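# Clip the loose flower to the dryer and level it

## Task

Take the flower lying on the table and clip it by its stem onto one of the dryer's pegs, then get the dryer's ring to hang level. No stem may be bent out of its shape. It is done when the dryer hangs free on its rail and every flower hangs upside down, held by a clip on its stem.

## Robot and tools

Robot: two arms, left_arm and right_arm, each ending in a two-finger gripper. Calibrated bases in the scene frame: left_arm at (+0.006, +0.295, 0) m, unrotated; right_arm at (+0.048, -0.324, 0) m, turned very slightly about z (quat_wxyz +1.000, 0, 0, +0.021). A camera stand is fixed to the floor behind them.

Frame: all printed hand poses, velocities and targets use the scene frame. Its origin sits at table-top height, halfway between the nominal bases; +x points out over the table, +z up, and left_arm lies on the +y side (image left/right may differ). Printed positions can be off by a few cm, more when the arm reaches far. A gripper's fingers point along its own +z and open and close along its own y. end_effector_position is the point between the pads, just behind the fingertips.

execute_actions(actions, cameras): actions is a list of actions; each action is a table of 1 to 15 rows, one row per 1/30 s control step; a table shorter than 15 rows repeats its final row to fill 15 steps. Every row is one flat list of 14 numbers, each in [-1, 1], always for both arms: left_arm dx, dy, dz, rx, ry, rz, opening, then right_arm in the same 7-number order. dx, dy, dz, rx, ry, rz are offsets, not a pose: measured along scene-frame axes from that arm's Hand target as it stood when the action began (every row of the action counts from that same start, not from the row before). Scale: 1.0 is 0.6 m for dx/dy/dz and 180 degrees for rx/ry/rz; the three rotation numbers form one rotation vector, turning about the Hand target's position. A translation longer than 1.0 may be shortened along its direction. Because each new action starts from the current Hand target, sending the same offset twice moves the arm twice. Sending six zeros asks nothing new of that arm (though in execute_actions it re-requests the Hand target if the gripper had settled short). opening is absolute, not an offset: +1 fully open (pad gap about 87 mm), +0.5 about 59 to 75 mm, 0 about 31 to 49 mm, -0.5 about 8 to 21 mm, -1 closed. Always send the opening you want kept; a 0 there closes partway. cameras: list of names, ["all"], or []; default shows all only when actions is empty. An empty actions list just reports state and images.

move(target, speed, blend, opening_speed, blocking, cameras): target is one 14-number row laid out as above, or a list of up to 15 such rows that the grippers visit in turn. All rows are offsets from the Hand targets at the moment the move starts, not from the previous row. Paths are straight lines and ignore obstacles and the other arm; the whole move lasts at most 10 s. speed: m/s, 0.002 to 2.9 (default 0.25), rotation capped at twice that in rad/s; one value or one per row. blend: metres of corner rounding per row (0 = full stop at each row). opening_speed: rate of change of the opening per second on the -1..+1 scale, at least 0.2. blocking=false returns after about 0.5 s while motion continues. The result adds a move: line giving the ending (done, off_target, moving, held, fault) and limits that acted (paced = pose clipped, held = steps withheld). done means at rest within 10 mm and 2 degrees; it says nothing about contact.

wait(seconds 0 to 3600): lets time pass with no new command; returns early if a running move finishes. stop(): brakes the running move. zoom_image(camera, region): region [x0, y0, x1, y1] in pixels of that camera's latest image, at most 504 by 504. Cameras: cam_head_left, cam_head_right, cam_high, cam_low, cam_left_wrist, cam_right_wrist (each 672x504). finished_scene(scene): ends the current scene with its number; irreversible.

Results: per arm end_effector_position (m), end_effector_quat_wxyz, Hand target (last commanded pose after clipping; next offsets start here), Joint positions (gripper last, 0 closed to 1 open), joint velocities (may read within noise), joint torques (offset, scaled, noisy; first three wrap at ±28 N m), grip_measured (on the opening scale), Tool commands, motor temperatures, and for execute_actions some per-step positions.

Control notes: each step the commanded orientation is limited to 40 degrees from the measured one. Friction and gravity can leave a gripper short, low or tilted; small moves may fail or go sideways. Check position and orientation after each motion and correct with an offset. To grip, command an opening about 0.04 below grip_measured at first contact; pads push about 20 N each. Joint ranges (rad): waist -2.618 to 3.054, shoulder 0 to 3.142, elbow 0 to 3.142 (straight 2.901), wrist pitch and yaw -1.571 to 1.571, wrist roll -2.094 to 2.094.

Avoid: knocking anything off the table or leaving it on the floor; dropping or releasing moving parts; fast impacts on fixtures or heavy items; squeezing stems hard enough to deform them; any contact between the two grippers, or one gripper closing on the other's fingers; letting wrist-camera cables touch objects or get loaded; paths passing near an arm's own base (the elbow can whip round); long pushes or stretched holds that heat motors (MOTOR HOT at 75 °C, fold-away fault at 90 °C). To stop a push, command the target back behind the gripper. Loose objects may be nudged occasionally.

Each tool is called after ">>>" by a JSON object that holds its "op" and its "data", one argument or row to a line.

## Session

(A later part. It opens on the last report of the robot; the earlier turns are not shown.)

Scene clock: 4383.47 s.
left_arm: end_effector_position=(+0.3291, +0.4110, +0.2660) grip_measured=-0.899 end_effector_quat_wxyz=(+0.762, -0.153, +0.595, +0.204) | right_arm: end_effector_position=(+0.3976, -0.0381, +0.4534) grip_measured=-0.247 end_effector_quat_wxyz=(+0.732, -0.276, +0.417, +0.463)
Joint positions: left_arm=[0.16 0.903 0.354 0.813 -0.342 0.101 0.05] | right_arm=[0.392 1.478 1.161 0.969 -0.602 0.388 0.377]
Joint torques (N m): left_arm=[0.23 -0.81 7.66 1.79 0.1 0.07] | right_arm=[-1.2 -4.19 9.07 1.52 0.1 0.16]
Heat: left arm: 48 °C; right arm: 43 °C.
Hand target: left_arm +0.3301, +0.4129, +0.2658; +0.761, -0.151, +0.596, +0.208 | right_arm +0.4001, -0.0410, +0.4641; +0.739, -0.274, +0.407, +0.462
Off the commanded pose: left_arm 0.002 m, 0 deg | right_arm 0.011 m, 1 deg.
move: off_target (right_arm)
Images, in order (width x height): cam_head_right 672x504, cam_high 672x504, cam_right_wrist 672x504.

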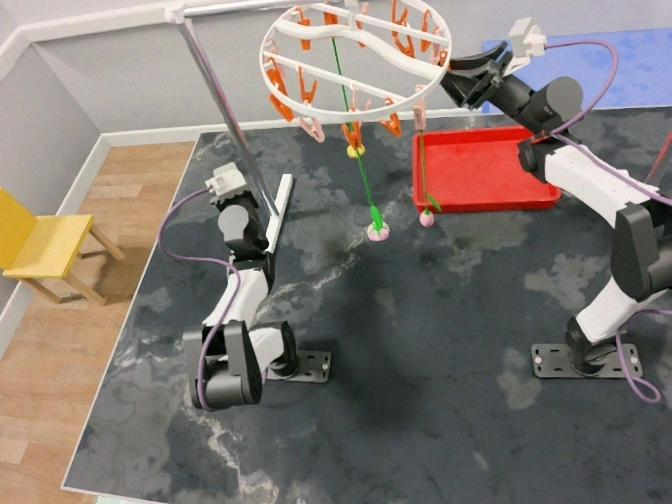

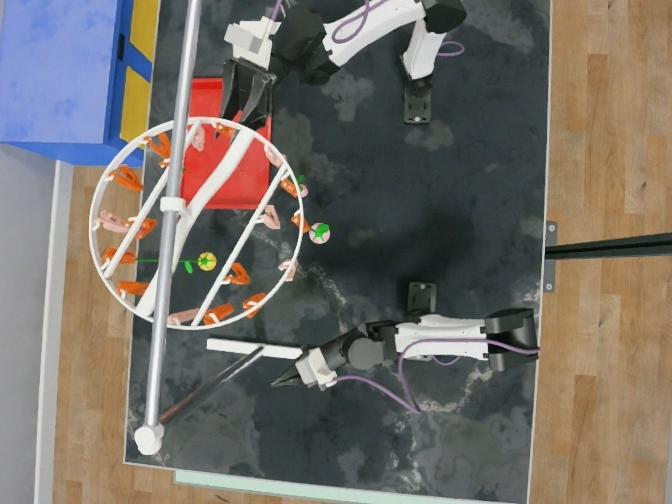

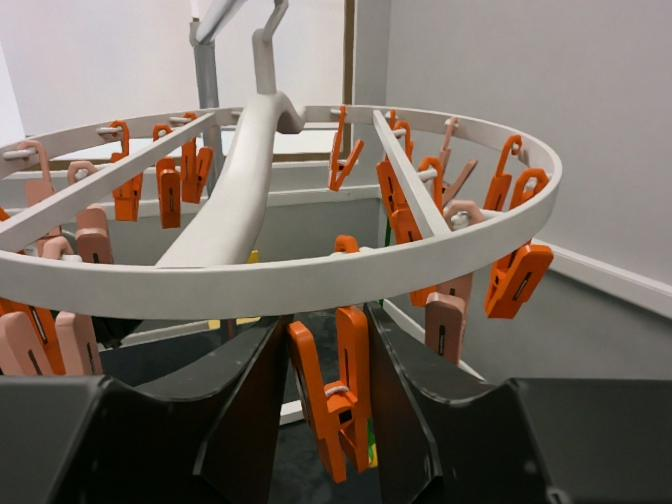

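>>> {"op": "move", "data": {
  "target": [
    [0, 0, 0, 0, 0, 0, -0.9, 0, 0, 0, 0, 0, 0, 0.15],
    [0, 0, 0, 0, 0, 0, -0.9, -0.0528, -0.1187, -0.075, 0, 0, 0, 0.15],
    [0, 0, 0, 0, 0, 0, -0.9, -0.2002, -0.0483, -0.0818, 0, 0, -0.0333, 0.15]
  ],
  "speed": [0.06, 0.07, 0.07],
  "blend": [0, 0.01, 0],
  "opening_speed": 0.8,
  "cameras": ["cam_right_wrist", "cam_head_right", "cam_high"]
}}

>>> {"op": "zoom_image", "data": {
  "camera": "cam_right_wrist",
  "region": [200, 100, 500, 400]
}}

Scene clock: 4422.40 s.
left_arm: end_effector_position=(+0.3291, +0.4110, +0.2660) grip_measured=-0.899 end_effector_quat_wxyz=(+0.762, -0.153, +0.595, +0.204) | right_arm: end_effector_position=(+0.2808, -0.0689, +0.4173) grip_measured=+0.150 end_effector_quat_wxyz=(+0.761, -0.254, +0.418, +0.427)
Joint positions: left_arm=[0.16 0.903 0.354 0.813 -0.342 0.101 0.05] | right_arm=[0.586 0.957 0.68 0.868 -0.363 0.199 0.575]
Joint torques (N m): left_arm=[0.27 -0.47 7.57 1.73 0.09 0] | right_arm=[0.21 -2.39 5.61 1.48 0.17 -0.09]
Heat: left arm: 48 °C; right arm: 42 °C.
Hand target: left_arm +0.3301, +0.4129, +0.2658; +0.761, -0.151, +0.596, +0.208 | right_arm +0.2800, -0.0700, +0.4151; +0.762, -0.252, +0.420, +0.423
Off the commanded pose: left_arm 0.002 m, 0 deg | right_arm 0.003 m, 1 deg.
move: done
Images, in order (width x height): cam_head_right 672x504, cam_high 672x504, cam_right_wrist 672x504.

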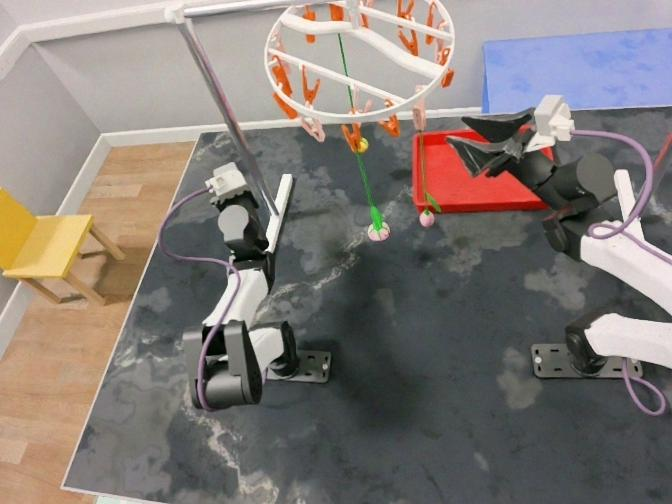

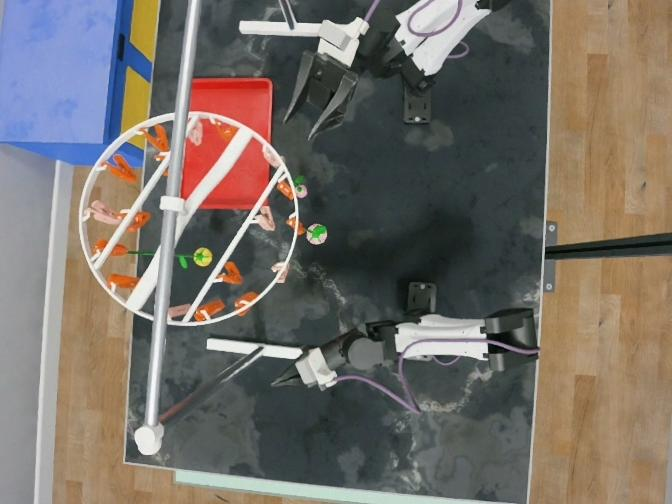

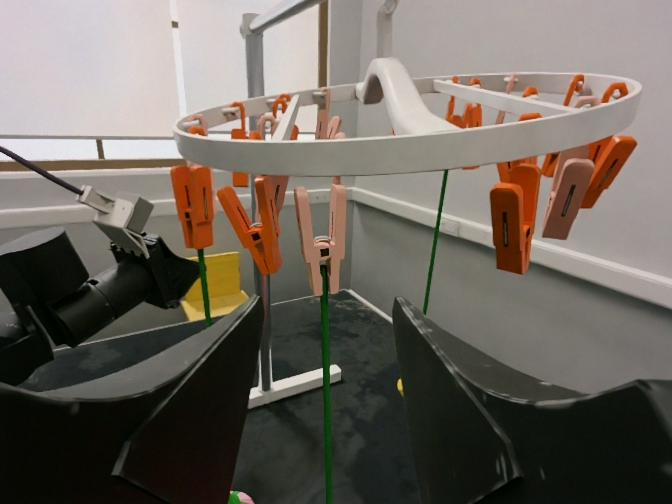

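Scaled by 1.680 from the camera's image (finer frame: 960x720).

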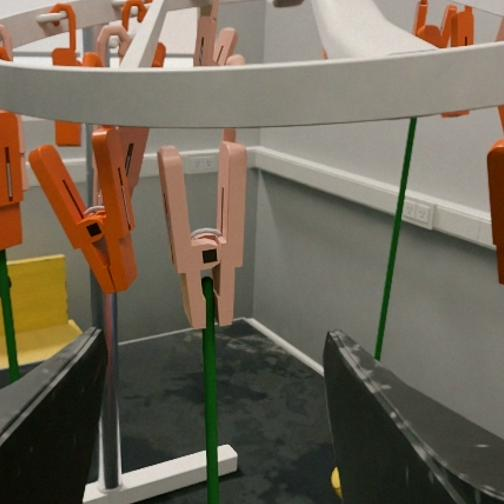

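>>> {"op": "move", "data": {
  "target": [
    [-0.0077, -0.0027, 0.1572, 0.0603, -0.1308, -0.0519, -0.9, 0, 0, 0, 0, 0, 0, 0.15],
    [-0.1487, -0.054, 0.3905, 0.1115, -0.2419, -0.0497, -0.9, 0, 0, 0, 0, 0, 0, 0.15],
    [-0.2488, -0.0905, 0.5972, 0.1488, -0.3227, -0.0472, -0.9, 0, 0, 0, 0, 0, 0, 0.15],
    [-0.2488, -0.3025, 0.5972, 0.0302, -0.3638, -0.245, -0.9, 0, 0, 0, 0, 0, 0, 0.15],
    [-0.3947, -0.4702, 0.5972, -0.1096, -0.3761, -0.45, -0.9, 0, 0, 0, 0, 0, 0, 0.15]
  ],
  "speed": 0.2,
  "blend": [0.03, 0.03, 0.03, 0.03, 0],
  "cameras": ["cam_left_wrist", "cam_head_right", "cam_high"]
}}

Scene clock: 4611.30 s.
left_arm: end_effector_position=(+0.0979, +0.1262, +0.6153) grip_measured=-0.899 end_effector_quat_wxyz=(+0.854, +0.058, +0.104, -0.507) | right_arm: end_effector_position=(+0.2809, -0.0690, +0.4173) grip_measured=+0.150 end_effector_quat_wxyz=(+0.761, -0.254, +0.418, +0.426)
Joint positions: left_arm=[-1.083 0.871 0.9 1.304 -0.009 0.011 0.05] | right_arm=[0.586 0.957 0.68 0.868 -0.362 0.198 0.575]
Joint torques (N m): left_arm=[-0.66 0.92 7.88 0.03 0.08 0.17] | right_arm=[0.23 -2.39 5.61 1.46 0.16 -0.06]
Motor temperatures (°C): left_arm=[25 26 48 40 25 27 22] | right_arm=[24 27 38 35 22 23 22]
Heat: left arm: 48 °C; right arm: 38 °C.
Hand target: left_arm +0.0934, +0.1309, +0.6241; +0.857, +0.054, +0.089, -0.504 | right_arm +0.2800, -0.0700, +0.4151; +0.762, -0.252, +0.420, +0.423
Off the commanded pose: left_arm 0.011 m, 2 deg | right_arm 0.003 m, 0 deg.
move: off_target (left_arm)
Images, in order (width x height): cam_head_right 672x504, cam_high 672x504, cam_left_wrist 672x504.

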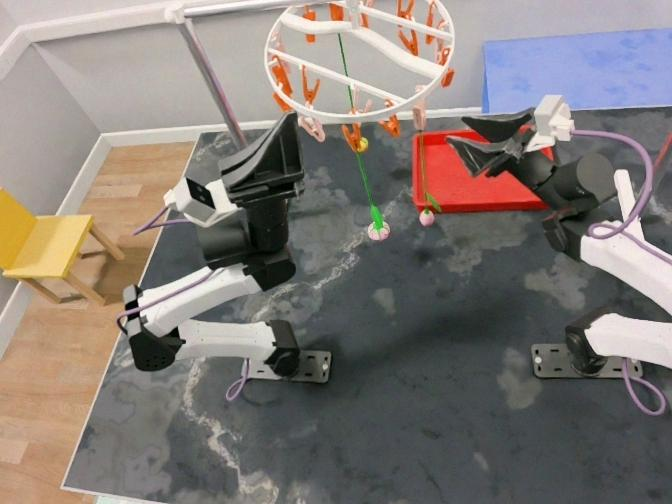

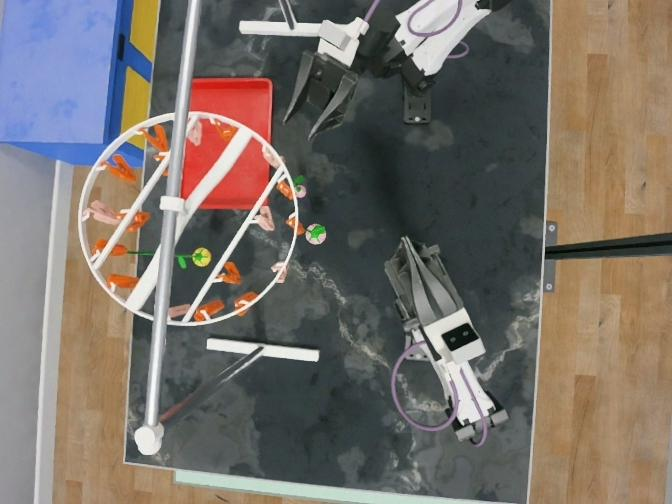

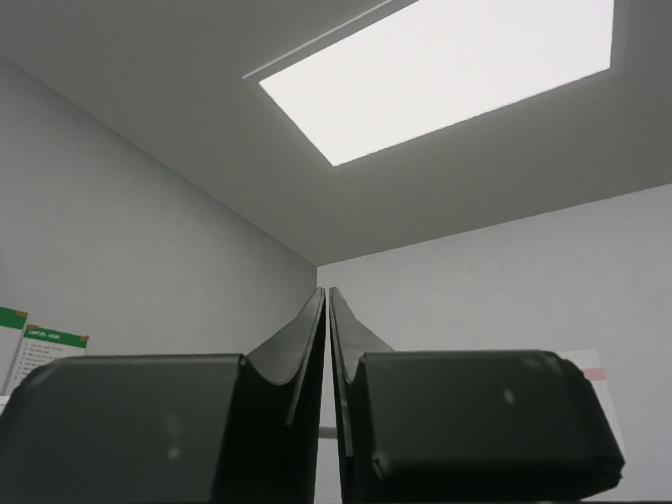

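>>> {"op": "move", "data": {
  "target": [
    [0.05, -0.0943, -0.2068, 0.0785, 0.0417, 0, -0.9, 0, 0, 0, 0, 0, 0, 0.15],
    [0.089, -0.168, -0.3235, 0.1373, 0.073, 0, -0.9, 0, 0, 0, 0, 0, 0, 0.15],
    [0.1243, -0.2342, -0.4402, 0.206, 0.1095, 0, -0.9, 0, 0, 0, 0, 0, 0, 0.15],
    [0.2027, -0.1982, -0.5402, 0.2376, 0.1856, 0.1028, -0.9, 0, 0, 0, 0, 0, 0, 0.15],
    [0.2643, -0.1648, -0.5818, 0.2332, 0.2457, 0.1862, -0.2, 0, 0, 0, 0, 0, 0, 0.15]
  ],
  "speed": 0.15,
  "blend": [0.02, 0.02, 0.02, 0.01, 0],
  "cameras": ["cam_left_wrist", "cam_head_right", "cam_head_left", "cam_right_wrist"]
}}

Scene clock: 4635.87 s.
left_arm: end_effector_position=(+0.2501, +0.0337, +0.2683) grip_measured=-0.201 end_effector_quat_wxyz=(+0.788, +0.141, +0.574, -0.171) | right_arm: end_effector_position=(+0.2809, -0.0690, +0.4173) grip_measured=+0.150 end_effector_quat_wxyz=(+0.761, -0.254, +0.418, +0.426)
Joint positions: left_arm=[-1.151 1.167 0.388 1.17 -0.659 0.274 0.4] | right_arm=[0.586 0.957 0.68 0.868 -0.362 0.198 0.575]
Joint torques (N m): left_arm=[-0.55 -1.65 8.7 1.58 -0.06 0.02] | right_arm=[0.23 -2.37 5.61 1.46 0.16 -0.06]
Heat: left arm: 48 °C; right arm: 38 °C.
Hand target: left_arm +0.2519, +0.0320, +0.2749; +0.792, +0.132, +0.572, -0.168 | right_arm +0.2800, -0.0700, +0.4151; +0.762, -0.252, +0.420, +0.423
Off the commanded pose: left_arm 0.007 m, 1 deg | right_arm 0.003 m, 0 deg.
move: done
Images, in order (width x height): cam_head_left 672x504, cam_head_right 672x504, cam_left_wrist 672x504, cam_right_wrist 672x504.

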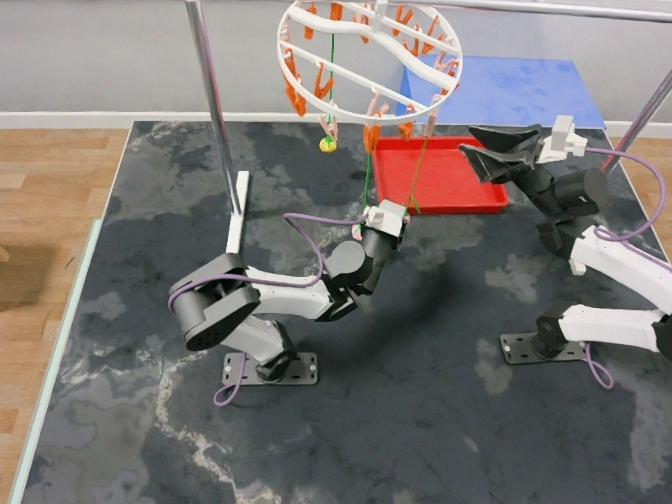

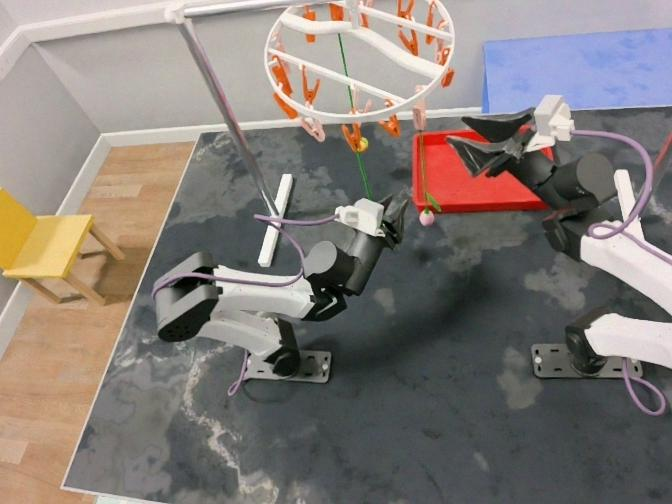

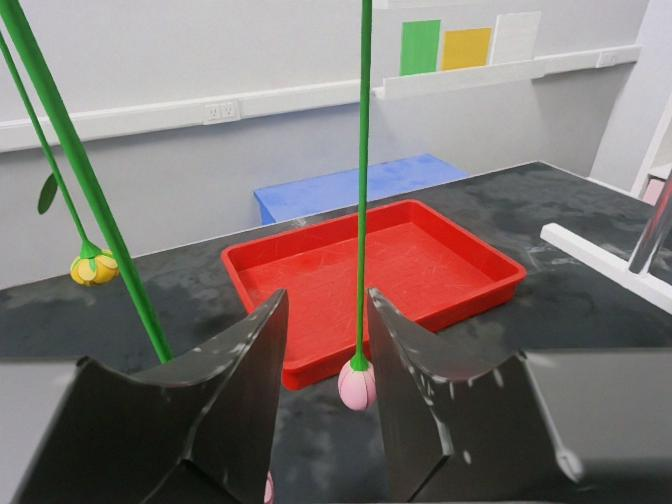

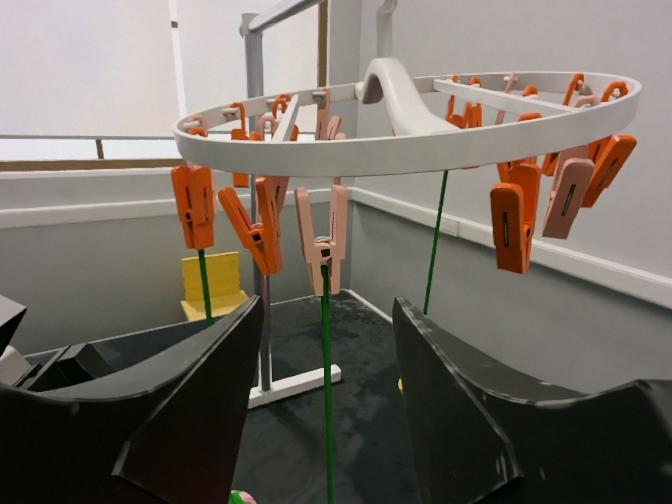

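>>> {"op": "zoom_image", "data": {
  "camera": "cam_left_wrist",
  "region": [0, 180, 400, 480]
}}

Scaled by 1.260 from the camera's image (finer frame: 960x720).

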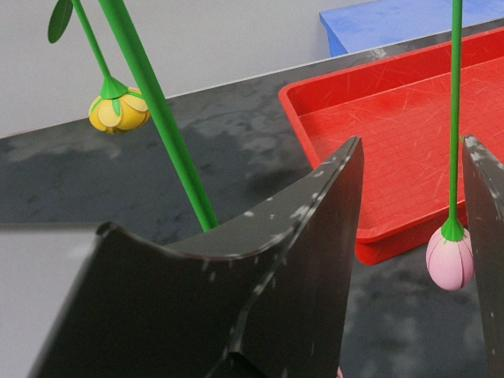

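>>> {"op": "move", "data": {
  "target": [-0.0198, -0.0517, 0.0152, 0.0134, 0.0425, 0.0832, -0.2, 0, 0, 0, 0, 0, 0, 0.15],
  "speed": 0.06,
  "cameras": ["cam_left_wrist", "cam_high"]
}}

Scene clock: 4691.13 s.
left_arm: end_effector_position=(+0.2402, +0.0039, +0.2822) grip_measured=-0.200 end_effector_quat_wxyz=(+0.765, +0.067, +0.637, -0.064) | right_arm: end_effector_position=(+0.2809, -0.0690, +0.4173) grip_measured=+0.150 end_effector_quat_wxyz=(+0.761, -0.254, +0.418, +0.426)
Joint positions: left_arm=[-1.353 1.388 0.685 1.139 -1.129 0.418 0.4] | right_arm=[0.586 0.957 0.68 0.868 -0.362 0.198 0.575]
Joint torques (N m): left_arm=[-0.66 -3.14 8.72 1.27 -0.06 0.07] | right_arm=[0.23 -2.39 5.63 1.46 0.16 -0.06]
Heat: left arm: 51 °C; right arm: 38 °C.
Hand target: left_arm +0.2401, +0.0010, +0.2840; +0.764, +0.062, +0.639, -0.059 | right_arm +0.2800, -0.0700, +0.4151; +0.762, -0.252, +0.420, +0.423
Off the commanded pose: left_arm 0.003 m, 1 deg | right_arm 0.003 m, 0 deg.
move: done
Images, in order (width x height): cam_high 672x504, cam_left_wrist 672x504.

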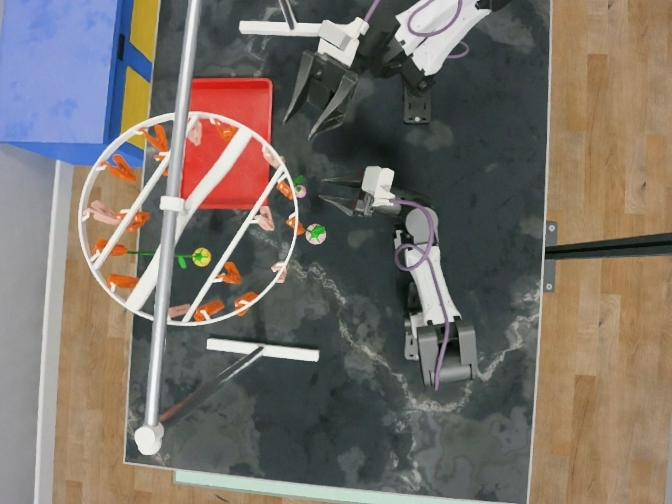

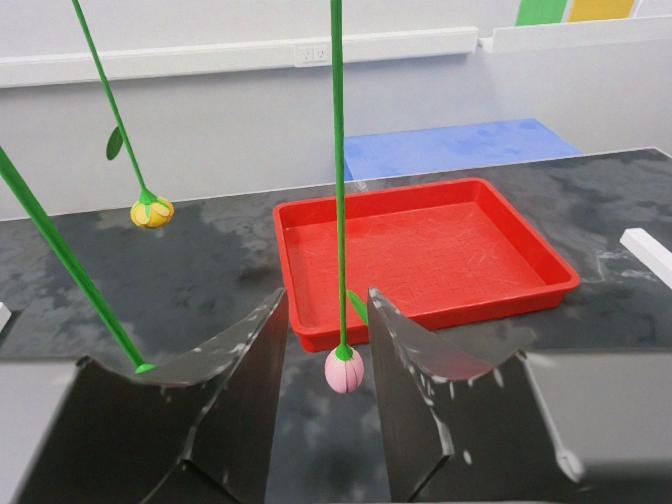

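>>> {"op": "move", "data": {
  "target": [
    [-0.0032, -0.0163, 0.005, 0, 0, 0, -0.4, 0, 0, 0, 0, 0, 0, 0.15],
    [0.0983, -0.0357, 0.01, 0, 0, 0, -0.4, 0, 0, 0, 0, 0, 0, 0.15]
  ],
  "speed": 0.05,
  "blend": [0.003, 0],
  "cameras": ["cam_left_wrist", "cam_head_right", "cam_right_wrist"]
}}

Scene clock: 4721.67 s.
left_arm: end_effector_position=(+0.2953, -0.0139, +0.2875) grip_measured=-0.400 end_effector_quat_wxyz=(+0.764, +0.066, +0.640, -0.050) | right_arm: end_effector_position=(+0.2809, -0.0690, +0.4173) grip_measured=+0.150 end_effector_quat_wxyz=(+0.761, -0.254, +0.418, +0.426)
Joint positions: left_arm=[-1.192 1.499 0.843 0.978 -1.001 0.311 0.3] | right_arm=[0.586 0.957 0.68 0.868 -0.362 0.198 0.575]
Joint torques (N m): left_arm=[0.46 -4.08 8.98 1.4 0.27 -0.21] | right_arm=[0.23 -2.39 5.63 1.46 0.16 -0.06]
Heat: left arm: 50 °C; right arm: 38 °C.
Hand target: left_arm +0.2990, -0.0205, +0.2900; +0.764, +0.062, +0.639, -0.059 | right_arm +0.2800, -0.0700, +0.4151; +0.762, -0.252, +0.420, +0.423
Off the commanded pose: left_arm 0.008 m, 1 deg | right_arm 0.003 m, 0 deg.
move: done
Images, in order (width x height): cam_head_right 672x504, cam_left_wrist 672x504, cam_right_wrist 672x504.

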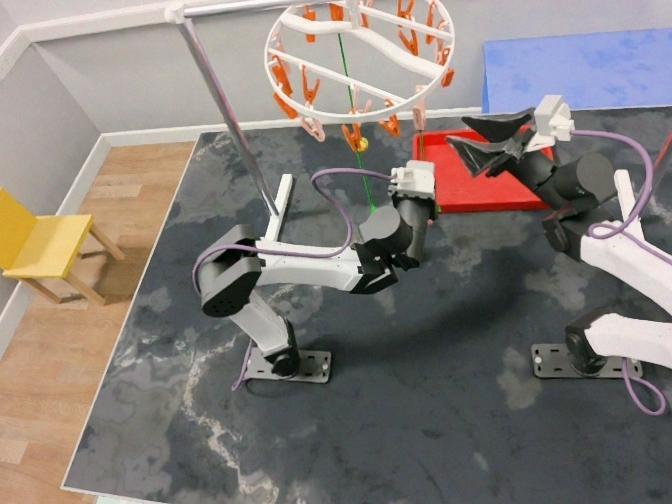

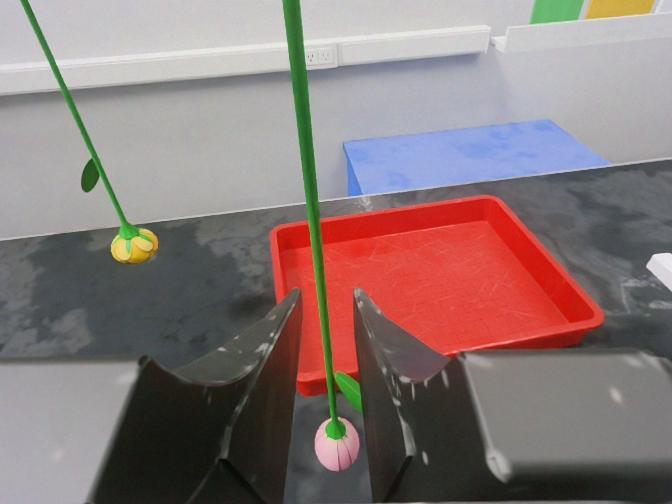

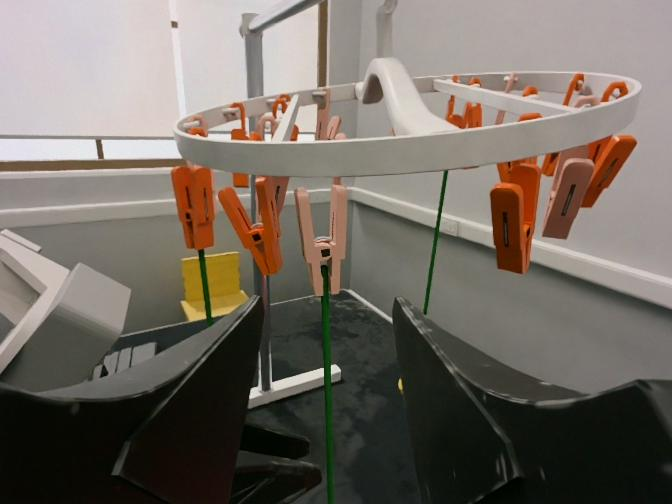

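>>> {"op": "move", "data": {
  "target": [0.0335, -0.0065, 0, 0, 0, 0, -0.4, 0, 0, 0, 0, 0, 0, 0.15],
  "speed": 0.04,
  "cameras": ["cam_left_wrist", "cam_right_wrist"]
}}

Scene clock: 4735.60 s.
left_arm: end_effector_position=(+0.3149, -0.0180, +0.2881) grip_measured=-0.400 end_effector_quat_wxyz=(+0.764, +0.065, +0.640, -0.051) | right_arm: end_effector_position=(+0.2809, -0.0690, +0.4173) grip_measured=+0.150 end_effector_quat_wxyz=(+0.761, -0.254, +0.418, +0.426)
Joint positions: left_arm=[-1.139 1.538 0.889 0.949 -0.949 0.282 0.3] | right_arm=[0.586 0.957 0.68 0.868 -0.362 0.198 0.575]
Joint torques (N m): left_arm=[0.4 -4.44 9.29 1.35 0.27 -0.21] | right_arm=[0.23 -2.39 5.61 1.46 0.16 -0.06]
Heat: left arm: 51 °C; right arm: 38 °C.
Hand target: left_arm +0.3190, -0.0244, +0.2900; +0.764, +0.062, +0.639, -0.059 | right_arm +0.2800, -0.0700, +0.4151; +0.762, -0.252, +0.420, +0.423
Off the commanded pose: left_arm 0.008 m, 1 deg | right_arm 0.003 m, 0 deg.
move: done

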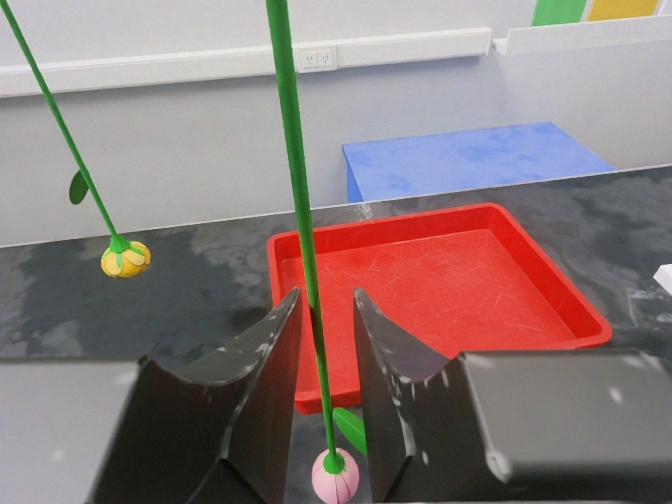

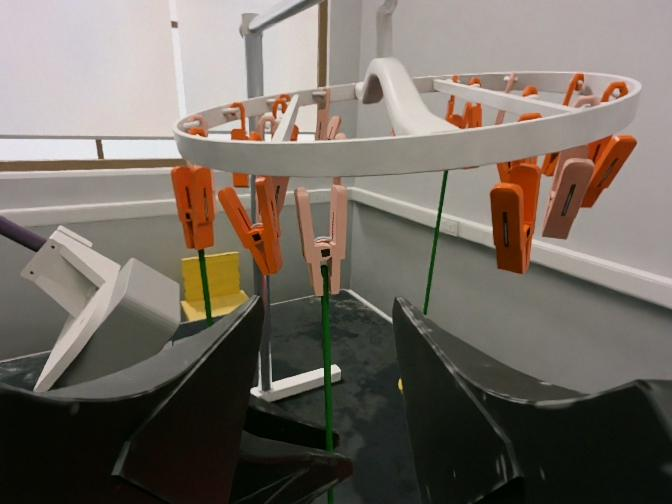

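>>> {"op": "move", "data": {
  "target": [0, 0, 0, 0, 0, 0, -1, 0, 0, 0, 0, 0, 0, 0.15],
  "opening_speed": 0.4,
  "cameras": ["cam_left_wrist", "cam_right_wrist"]
}}

>>> {"op": "zoom_image", "data": {
  "camera": "cam_right_wrist",
  "region": [180, 160, 430, 500]
}}

Scene clock: 4743.07 s.
left_arm: end_effector_position=(+0.3149, -0.0182, +0.2881) grip_measured=-0.812 end_effector_quat_wxyz=(+0.764, +0.065, +0.640, -0.052) | right_arm: end_effector_position=(+0.2809, -0.0690, +0.4173) grip_measured=+0.150 end_effector_quat_wxyz=(+0.761, -0.254, +0.418, +0.426)
Joint positions: left_arm=[-1.139 1.538 0.889 0.949 -0.948 0.28 0.094] | right_arm=[0.586 0.957 0.68 0.868 -0.362 0.198 0.575]
Joint torques (N m): left_arm=[0.43 -4.41 9.25 1.41 0.26 -0.21] | right_arm=[0.23 -2.37 5.63 1.46 0.16 -0.06]
Heat: left arm: 51 °C; right arm: 38 °C.
Hand target: left_arm +0.3190, -0.0244, +0.2901; +0.764, +0.062, +0.639, -0.060 | right_arm +0.2800, -0.0700, +0.4151; +0.762, -0.252, +0.420, +0.423
Off the commanded pose: left_arm 0.008 m, 1 deg | right_arm 0.003 m, 0 deg.
move: done

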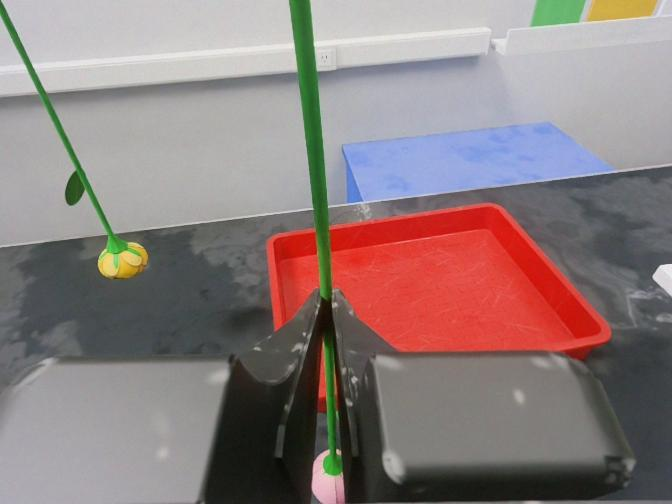

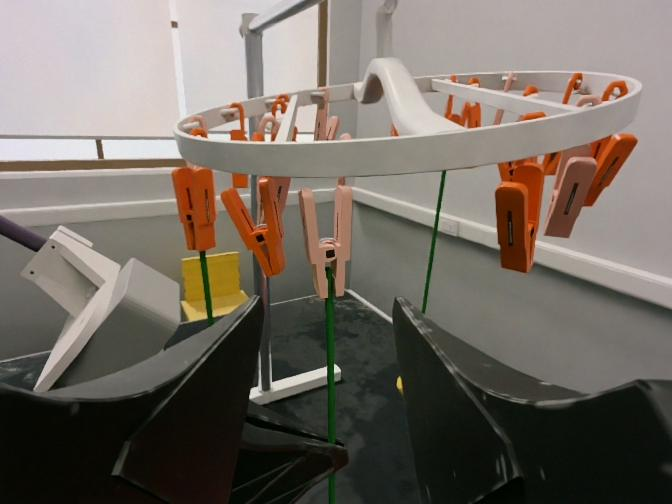

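Scaled by 1.482 from the camera's image (finer frame: 960x720).

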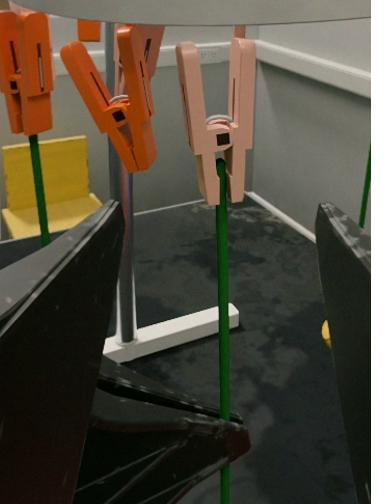

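>>> {"op": "move", "data": {
  "target": [
    [0, 0, 0, 0, 0, 0, -0.4, 0, 0, 0, 0, 0, 0, 0.15],
    [0, 0, -0.1, 0, 0, 0, -0.4, 0, 0, 0, 0, 0, 0, 0.15]
  ],
  "opening_speed": 0.5,
  "speed": 0.05,
  "cameras": ["cam_left_wrist", "cam_right_wrist"]
}}

Scene clock: 4772.73 s.
left_arm: end_effector_position=(+0.3170, -0.0234, +0.2419) grip_measured=-0.400 end_effector_quat_wxyz=(+0.768, +0.054, +0.635, -0.062) | right_arm: end_effector_position=(+0.2809, -0.0690, +0.4173) grip_measured=+0.150 end_effector_quat_wxyz=(+0.761, -0.254, +0.418, +0.426)
Joint positions: left_arm=[-1.139 1.667 0.791 1.202 -0.948 0.272 0.3] | right_arm=[0.586 0.957 0.68 0.868 -0.362 0.198 0.575]
Joint torques (N m): left_arm=[0.21 -4.82 4.72 1.51 0.24 -0.09] | right_arm=[0.23 -2.37 5.61 1.46 0.16 -0.06]
Heat: left arm: 51 °C; right arm: 37 °C.
Hand target: left_arm +0.3190, -0.0244, +0.2302; +0.764, +0.062, +0.639, -0.060 | right_arm +0.2800, -0.0700, +0.4151; +0.762, -0.252, +0.420, +0.423
Off the commanded pose: left_arm 0.012 m, 1 deg | right_arm 0.003 m, 0 deg.
move: off_target (left_arm)

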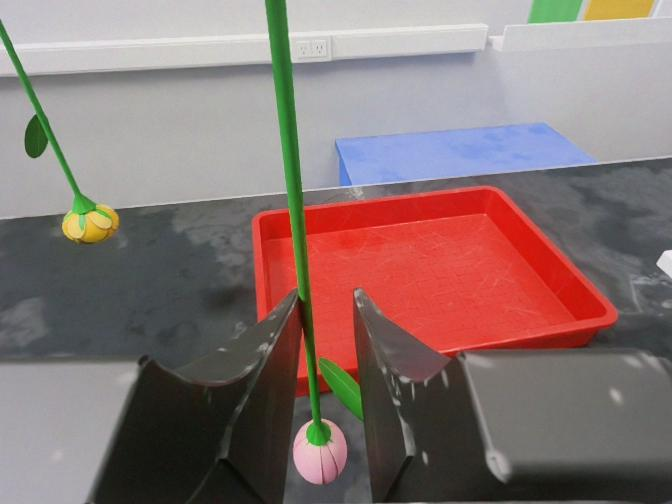

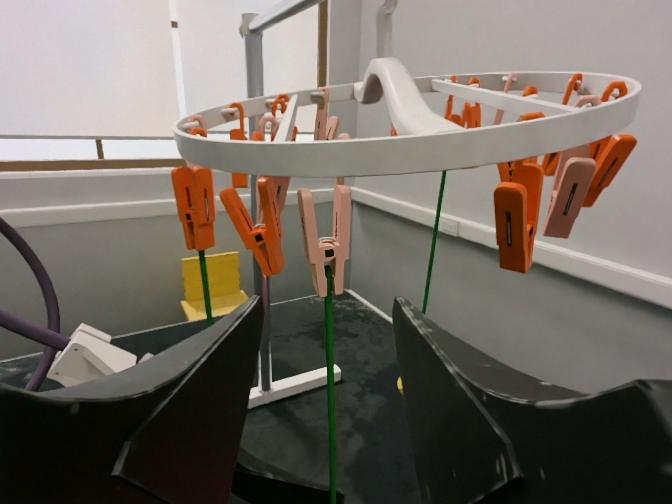

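>>> {"op": "move", "data": {
  "target": [
    [0, 0.011, 0, 0, 0, 0, -0.4, 0, 0, 0, 0, 0, 0, 0.15],
    [0, 0.011, 0, 0, 0, 0, -1, 0, 0, 0, 0, 0, 0, 0.15]
  ],
  "opening_speed": 0.4,
  "speed": 0.05,
  "cameras": ["cam_left_wrist", "cam_right_wrist"]
}}

Scene clock: 4784.83 s.
left_arm: end_effector_position=(+0.3185, -0.0190, +0.2338) grip_measured=-0.812 end_effector_quat_wxyz=(+0.765, +0.062, +0.639, -0.055) | right_arm: end_effector_position=(+0.2809, -0.0690, +0.4173) grip_measured=+0.150 end_effector_quat_wxyz=(+0.761, -0.254, +0.418, +0.426)
Joint positions: left_arm=[-1.129 1.668 0.768 1.203 -0.939 0.272 0.094] | right_arm=[0.586 0.957 0.68 0.868 -0.362 0.198 0.575]
Joint torques (N m): left_arm=[0.14 -6.35 4.77 1.51 0.27 -0.12] | right_arm=[0.23 -2.37 5.63 1.46 0.16 -0.06]
Heat: left arm: 49 °C; right arm: 37 °C.
Hand target: left_arm +0.3192, -0.0177, +0.2300; +0.764, +0.062, +0.639, -0.059 | right_arm +0.2800, -0.0700, +0.4151; +0.762, -0.252, +0.420, +0.423
Off the commanded pose: left_arm 0.004 m, 1 deg | right_arm 0.003 m, 0 deg.
move: done

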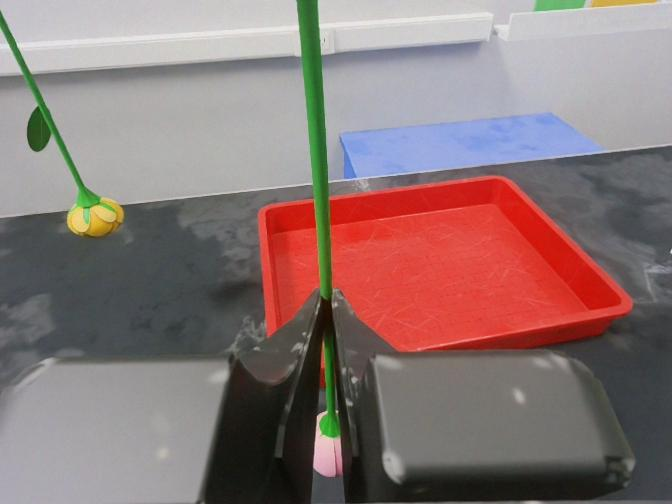

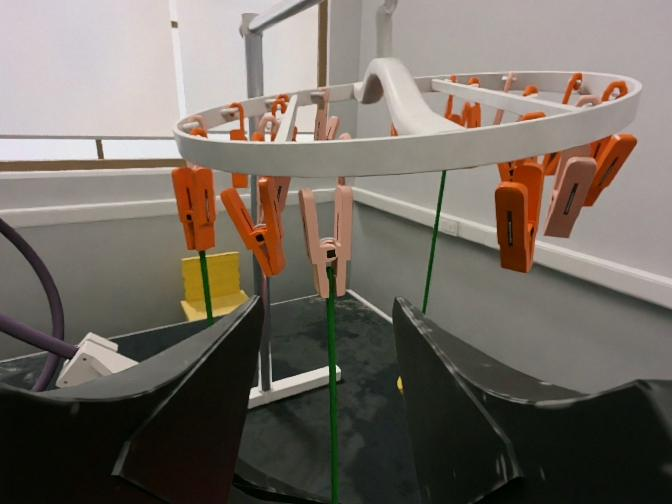

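>>> {"op": "move", "data": {
  "target": [0, 0, 0, 0, 0, 0, -1, 0.0613, 0.1088, 0.0517, 0, 0, 0, 0.15],
  "speed": 0.05,
  "cameras": ["cam_right_wrist", "cam_head_right"]
}}

>>> {"op": "zoom_image", "data": {
  "camera": "cam_right_wrist",
  "region": [210, 160, 460, 410]
}}

Scene clock: 4793.47 s.
left_arm: end_effector_position=(+0.3185, -0.0190, +0.2338) grip_measured=-0.812 end_effector_quat_wxyz=(+0.765, +0.062, +0.639, -0.055) | right_arm: end_effector_position=(+0.3160, -0.0056, +0.4338) grip_measured=+0.150 end_effector_quat_wxyz=(+0.755, -0.256, +0.429, +0.425)
Joint positions: left_arm=[-1.129 1.668 0.768 1.203 -0.939 0.272 0.094] | right_arm=[0.709 1.235 0.918 0.862 -0.258 0.128 0.575]
Joint torques (N m): left_arm=[0.32 -6.64 5.03 1.53 0.25 -0.16] | right_arm=[0.21 -2.85 9.7 1.55 0.11 -0.04]
Heat: left arm: 48 °C; right arm: 38 °C.
Hand target: left_arm +0.3192, -0.0177, +0.2300; +0.764, +0.062, +0.639, -0.059 | right_arm +0.3168, -0.0048, +0.4462; +0.762, -0.252, +0.420, +0.423
Off the commanded pose: left_arm 0.004 m, 1 deg | right_arm 0.012 m, 1 deg.
move: off_target (right_arm)
Images, in order (width x height): cam_head_right 672x504, cam_right_wrist 672x504.

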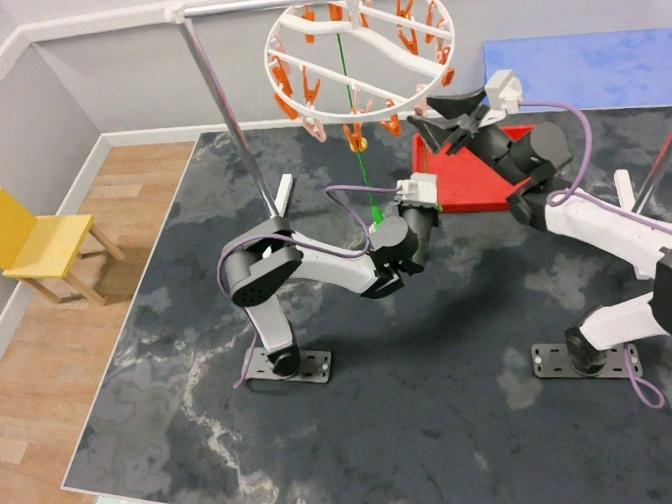

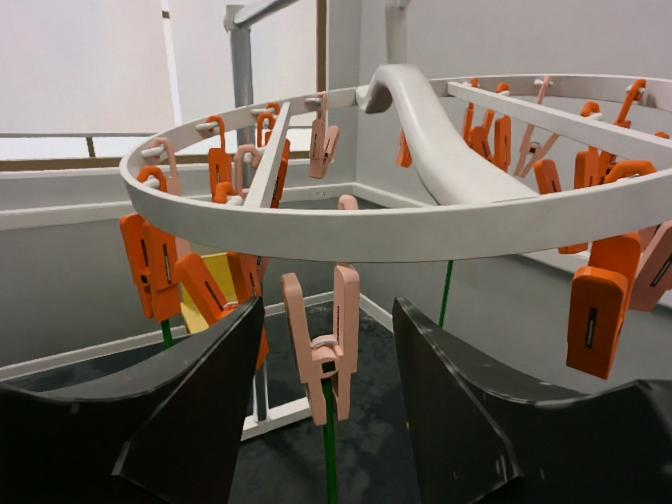

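Scaled by 2.016 from the camera's image (finer frame: 960x720).

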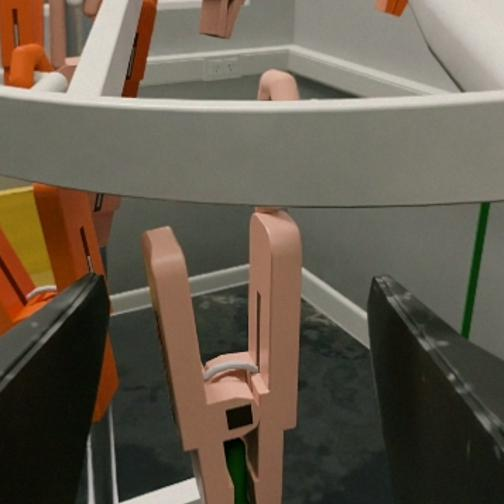

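>>> {"op": "move", "data": {
  "target": [0, 0, 0, 0, 0, 0, -1, 0.004, 0.007, 0, 0, 0, 0, -1],
  "opening_speed": 0.5,
  "speed": 0.04,
  "cameras": ["cam_right_wrist", "cam_left_wrist"]
}}

>>> {"op": "zoom_image", "data": {
  "camera": "cam_right_wrist",
  "region": [210, 220, 460, 470]
}}

Scene clock: 4806.87 s.
left_arm: end_effector_position=(+0.3185, -0.0190, +0.2338) grip_measured=-0.812 end_effector_quat_wxyz=(+0.765, +0.062, +0.639, -0.055) | right_arm: end_effector_position=(+0.3188, -0.0014, +0.4337) grip_measured=-0.306 end_effector_quat_wxyz=(+0.754, -0.256, +0.430, +0.425)
Joint positions: left_arm=[-1.129 1.668 0.768 1.203 -0.939 0.272 0.094] | right_arm=[0.715 1.253 0.933 0.861 -0.252 0.124 0.347]
Joint torques (N m): left_arm=[0.43 -6.5 5.05 1.51 0.2 -0.15] | right_arm=[0.2 -2.95 9.47 1.62 0.1 -0.05]
Heat: left arm: 46 °C; right arm: 38 °C.
Hand target: left_arm +0.3192, -0.0177, +0.2300; +0.764, +0.062, +0.639, -0.059 | right_arm +0.3192, -0.0006, +0.4461; +0.762, -0.252, +0.420, +0.423
Off the commanded pose: left_arm 0.004 m, 1 deg | right_arm 0.013 m, 2 deg.
move: off_target (right_arm)
Images, in order (width x height): cam_left_wrist 672x504, cam_right_wrist 672x504.

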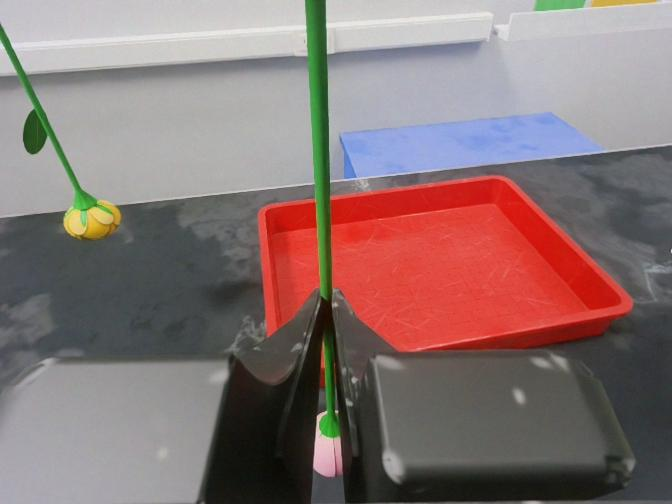

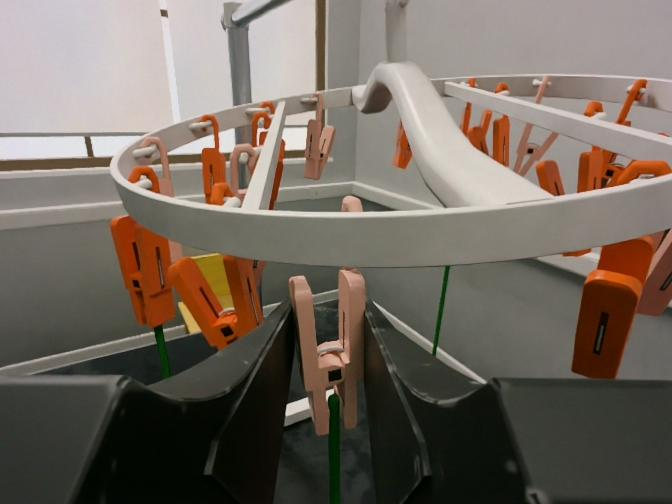

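Scaled by 2.016 from the camera's image (finer frame: 960x720).

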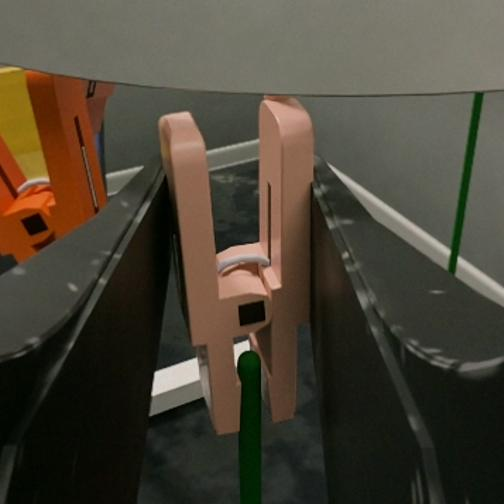

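>>> {"op": "move", "data": {
  "target": [0, 0, -0.06, 0, 0, 0, -1, 0, 0, 0, 0, 0, 0, -1],
  "speed": 0.03,
  "cameras": ["cam_right_wrist", "cam_left_wrist"]
}}

>>> {"op": "zoom_image", "data": {
  "camera": "cam_right_wrist",
  "region": [210, 220, 460, 470]
}}

Scene clock: 4817.87 s.
left_arm: end_effector_position=(+0.3177, -0.0177, +0.2026) grip_measured=-0.812 end_effector_quat_wxyz=(+0.766, +0.059, +0.638, -0.058) | right_arm: end_effector_position=(+0.3188, -0.0014, +0.4337) grip_measured=-0.306 end_effector_quat_wxyz=(+0.754, -0.256, +0.430, +0.425)
Joint positions: left_arm=[-1.129 1.76 0.708 1.359 -0.939 0.268 0.094] | right_arm=[0.715 1.253 0.933 0.861 -0.252 0.124 0.347]
Joint torques (N m): left_arm=[0.42 -5.18 4.48 1.64 0.25 -0.17] | right_arm=[0.2 -2.95 9.47 1.62 0.1 -0.05]
Heat: left arm: 46 °C; right arm: 40 °C.
Hand target: left_arm +0.3191, -0.0178, +0.1941; +0.764, +0.062, +0.639, -0.060 | right_arm +0.3192, -0.0006, +0.4461; +0.762, -0.252, +0.420, +0.423
Off the commanded pose: left_arm 0.009 m, 0 deg | right_arm 0.012 m, 1 deg.
move: done
Images, in order (width x height): cam_left_wrist 672x504, cam_right_wrist 672x504.

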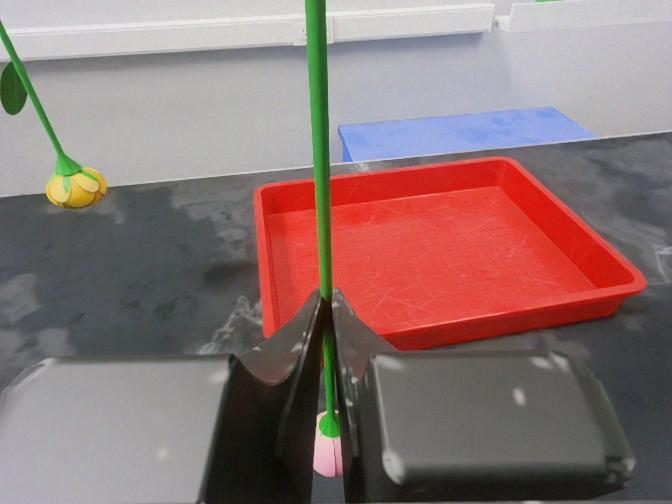

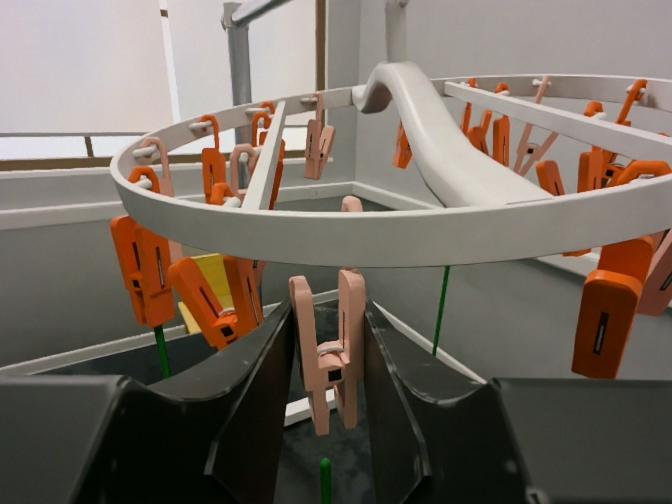

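Scaled by 2.016 from the camera's image (finer frame: 960x720).

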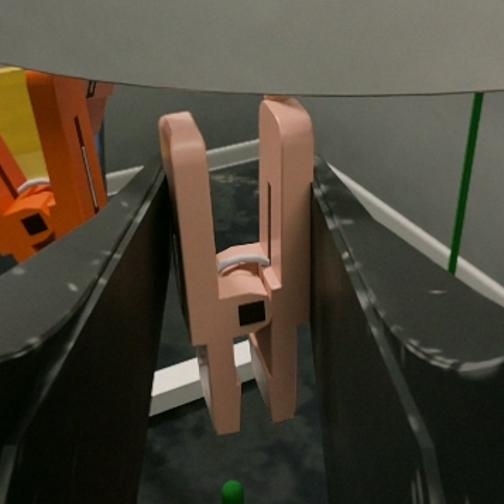

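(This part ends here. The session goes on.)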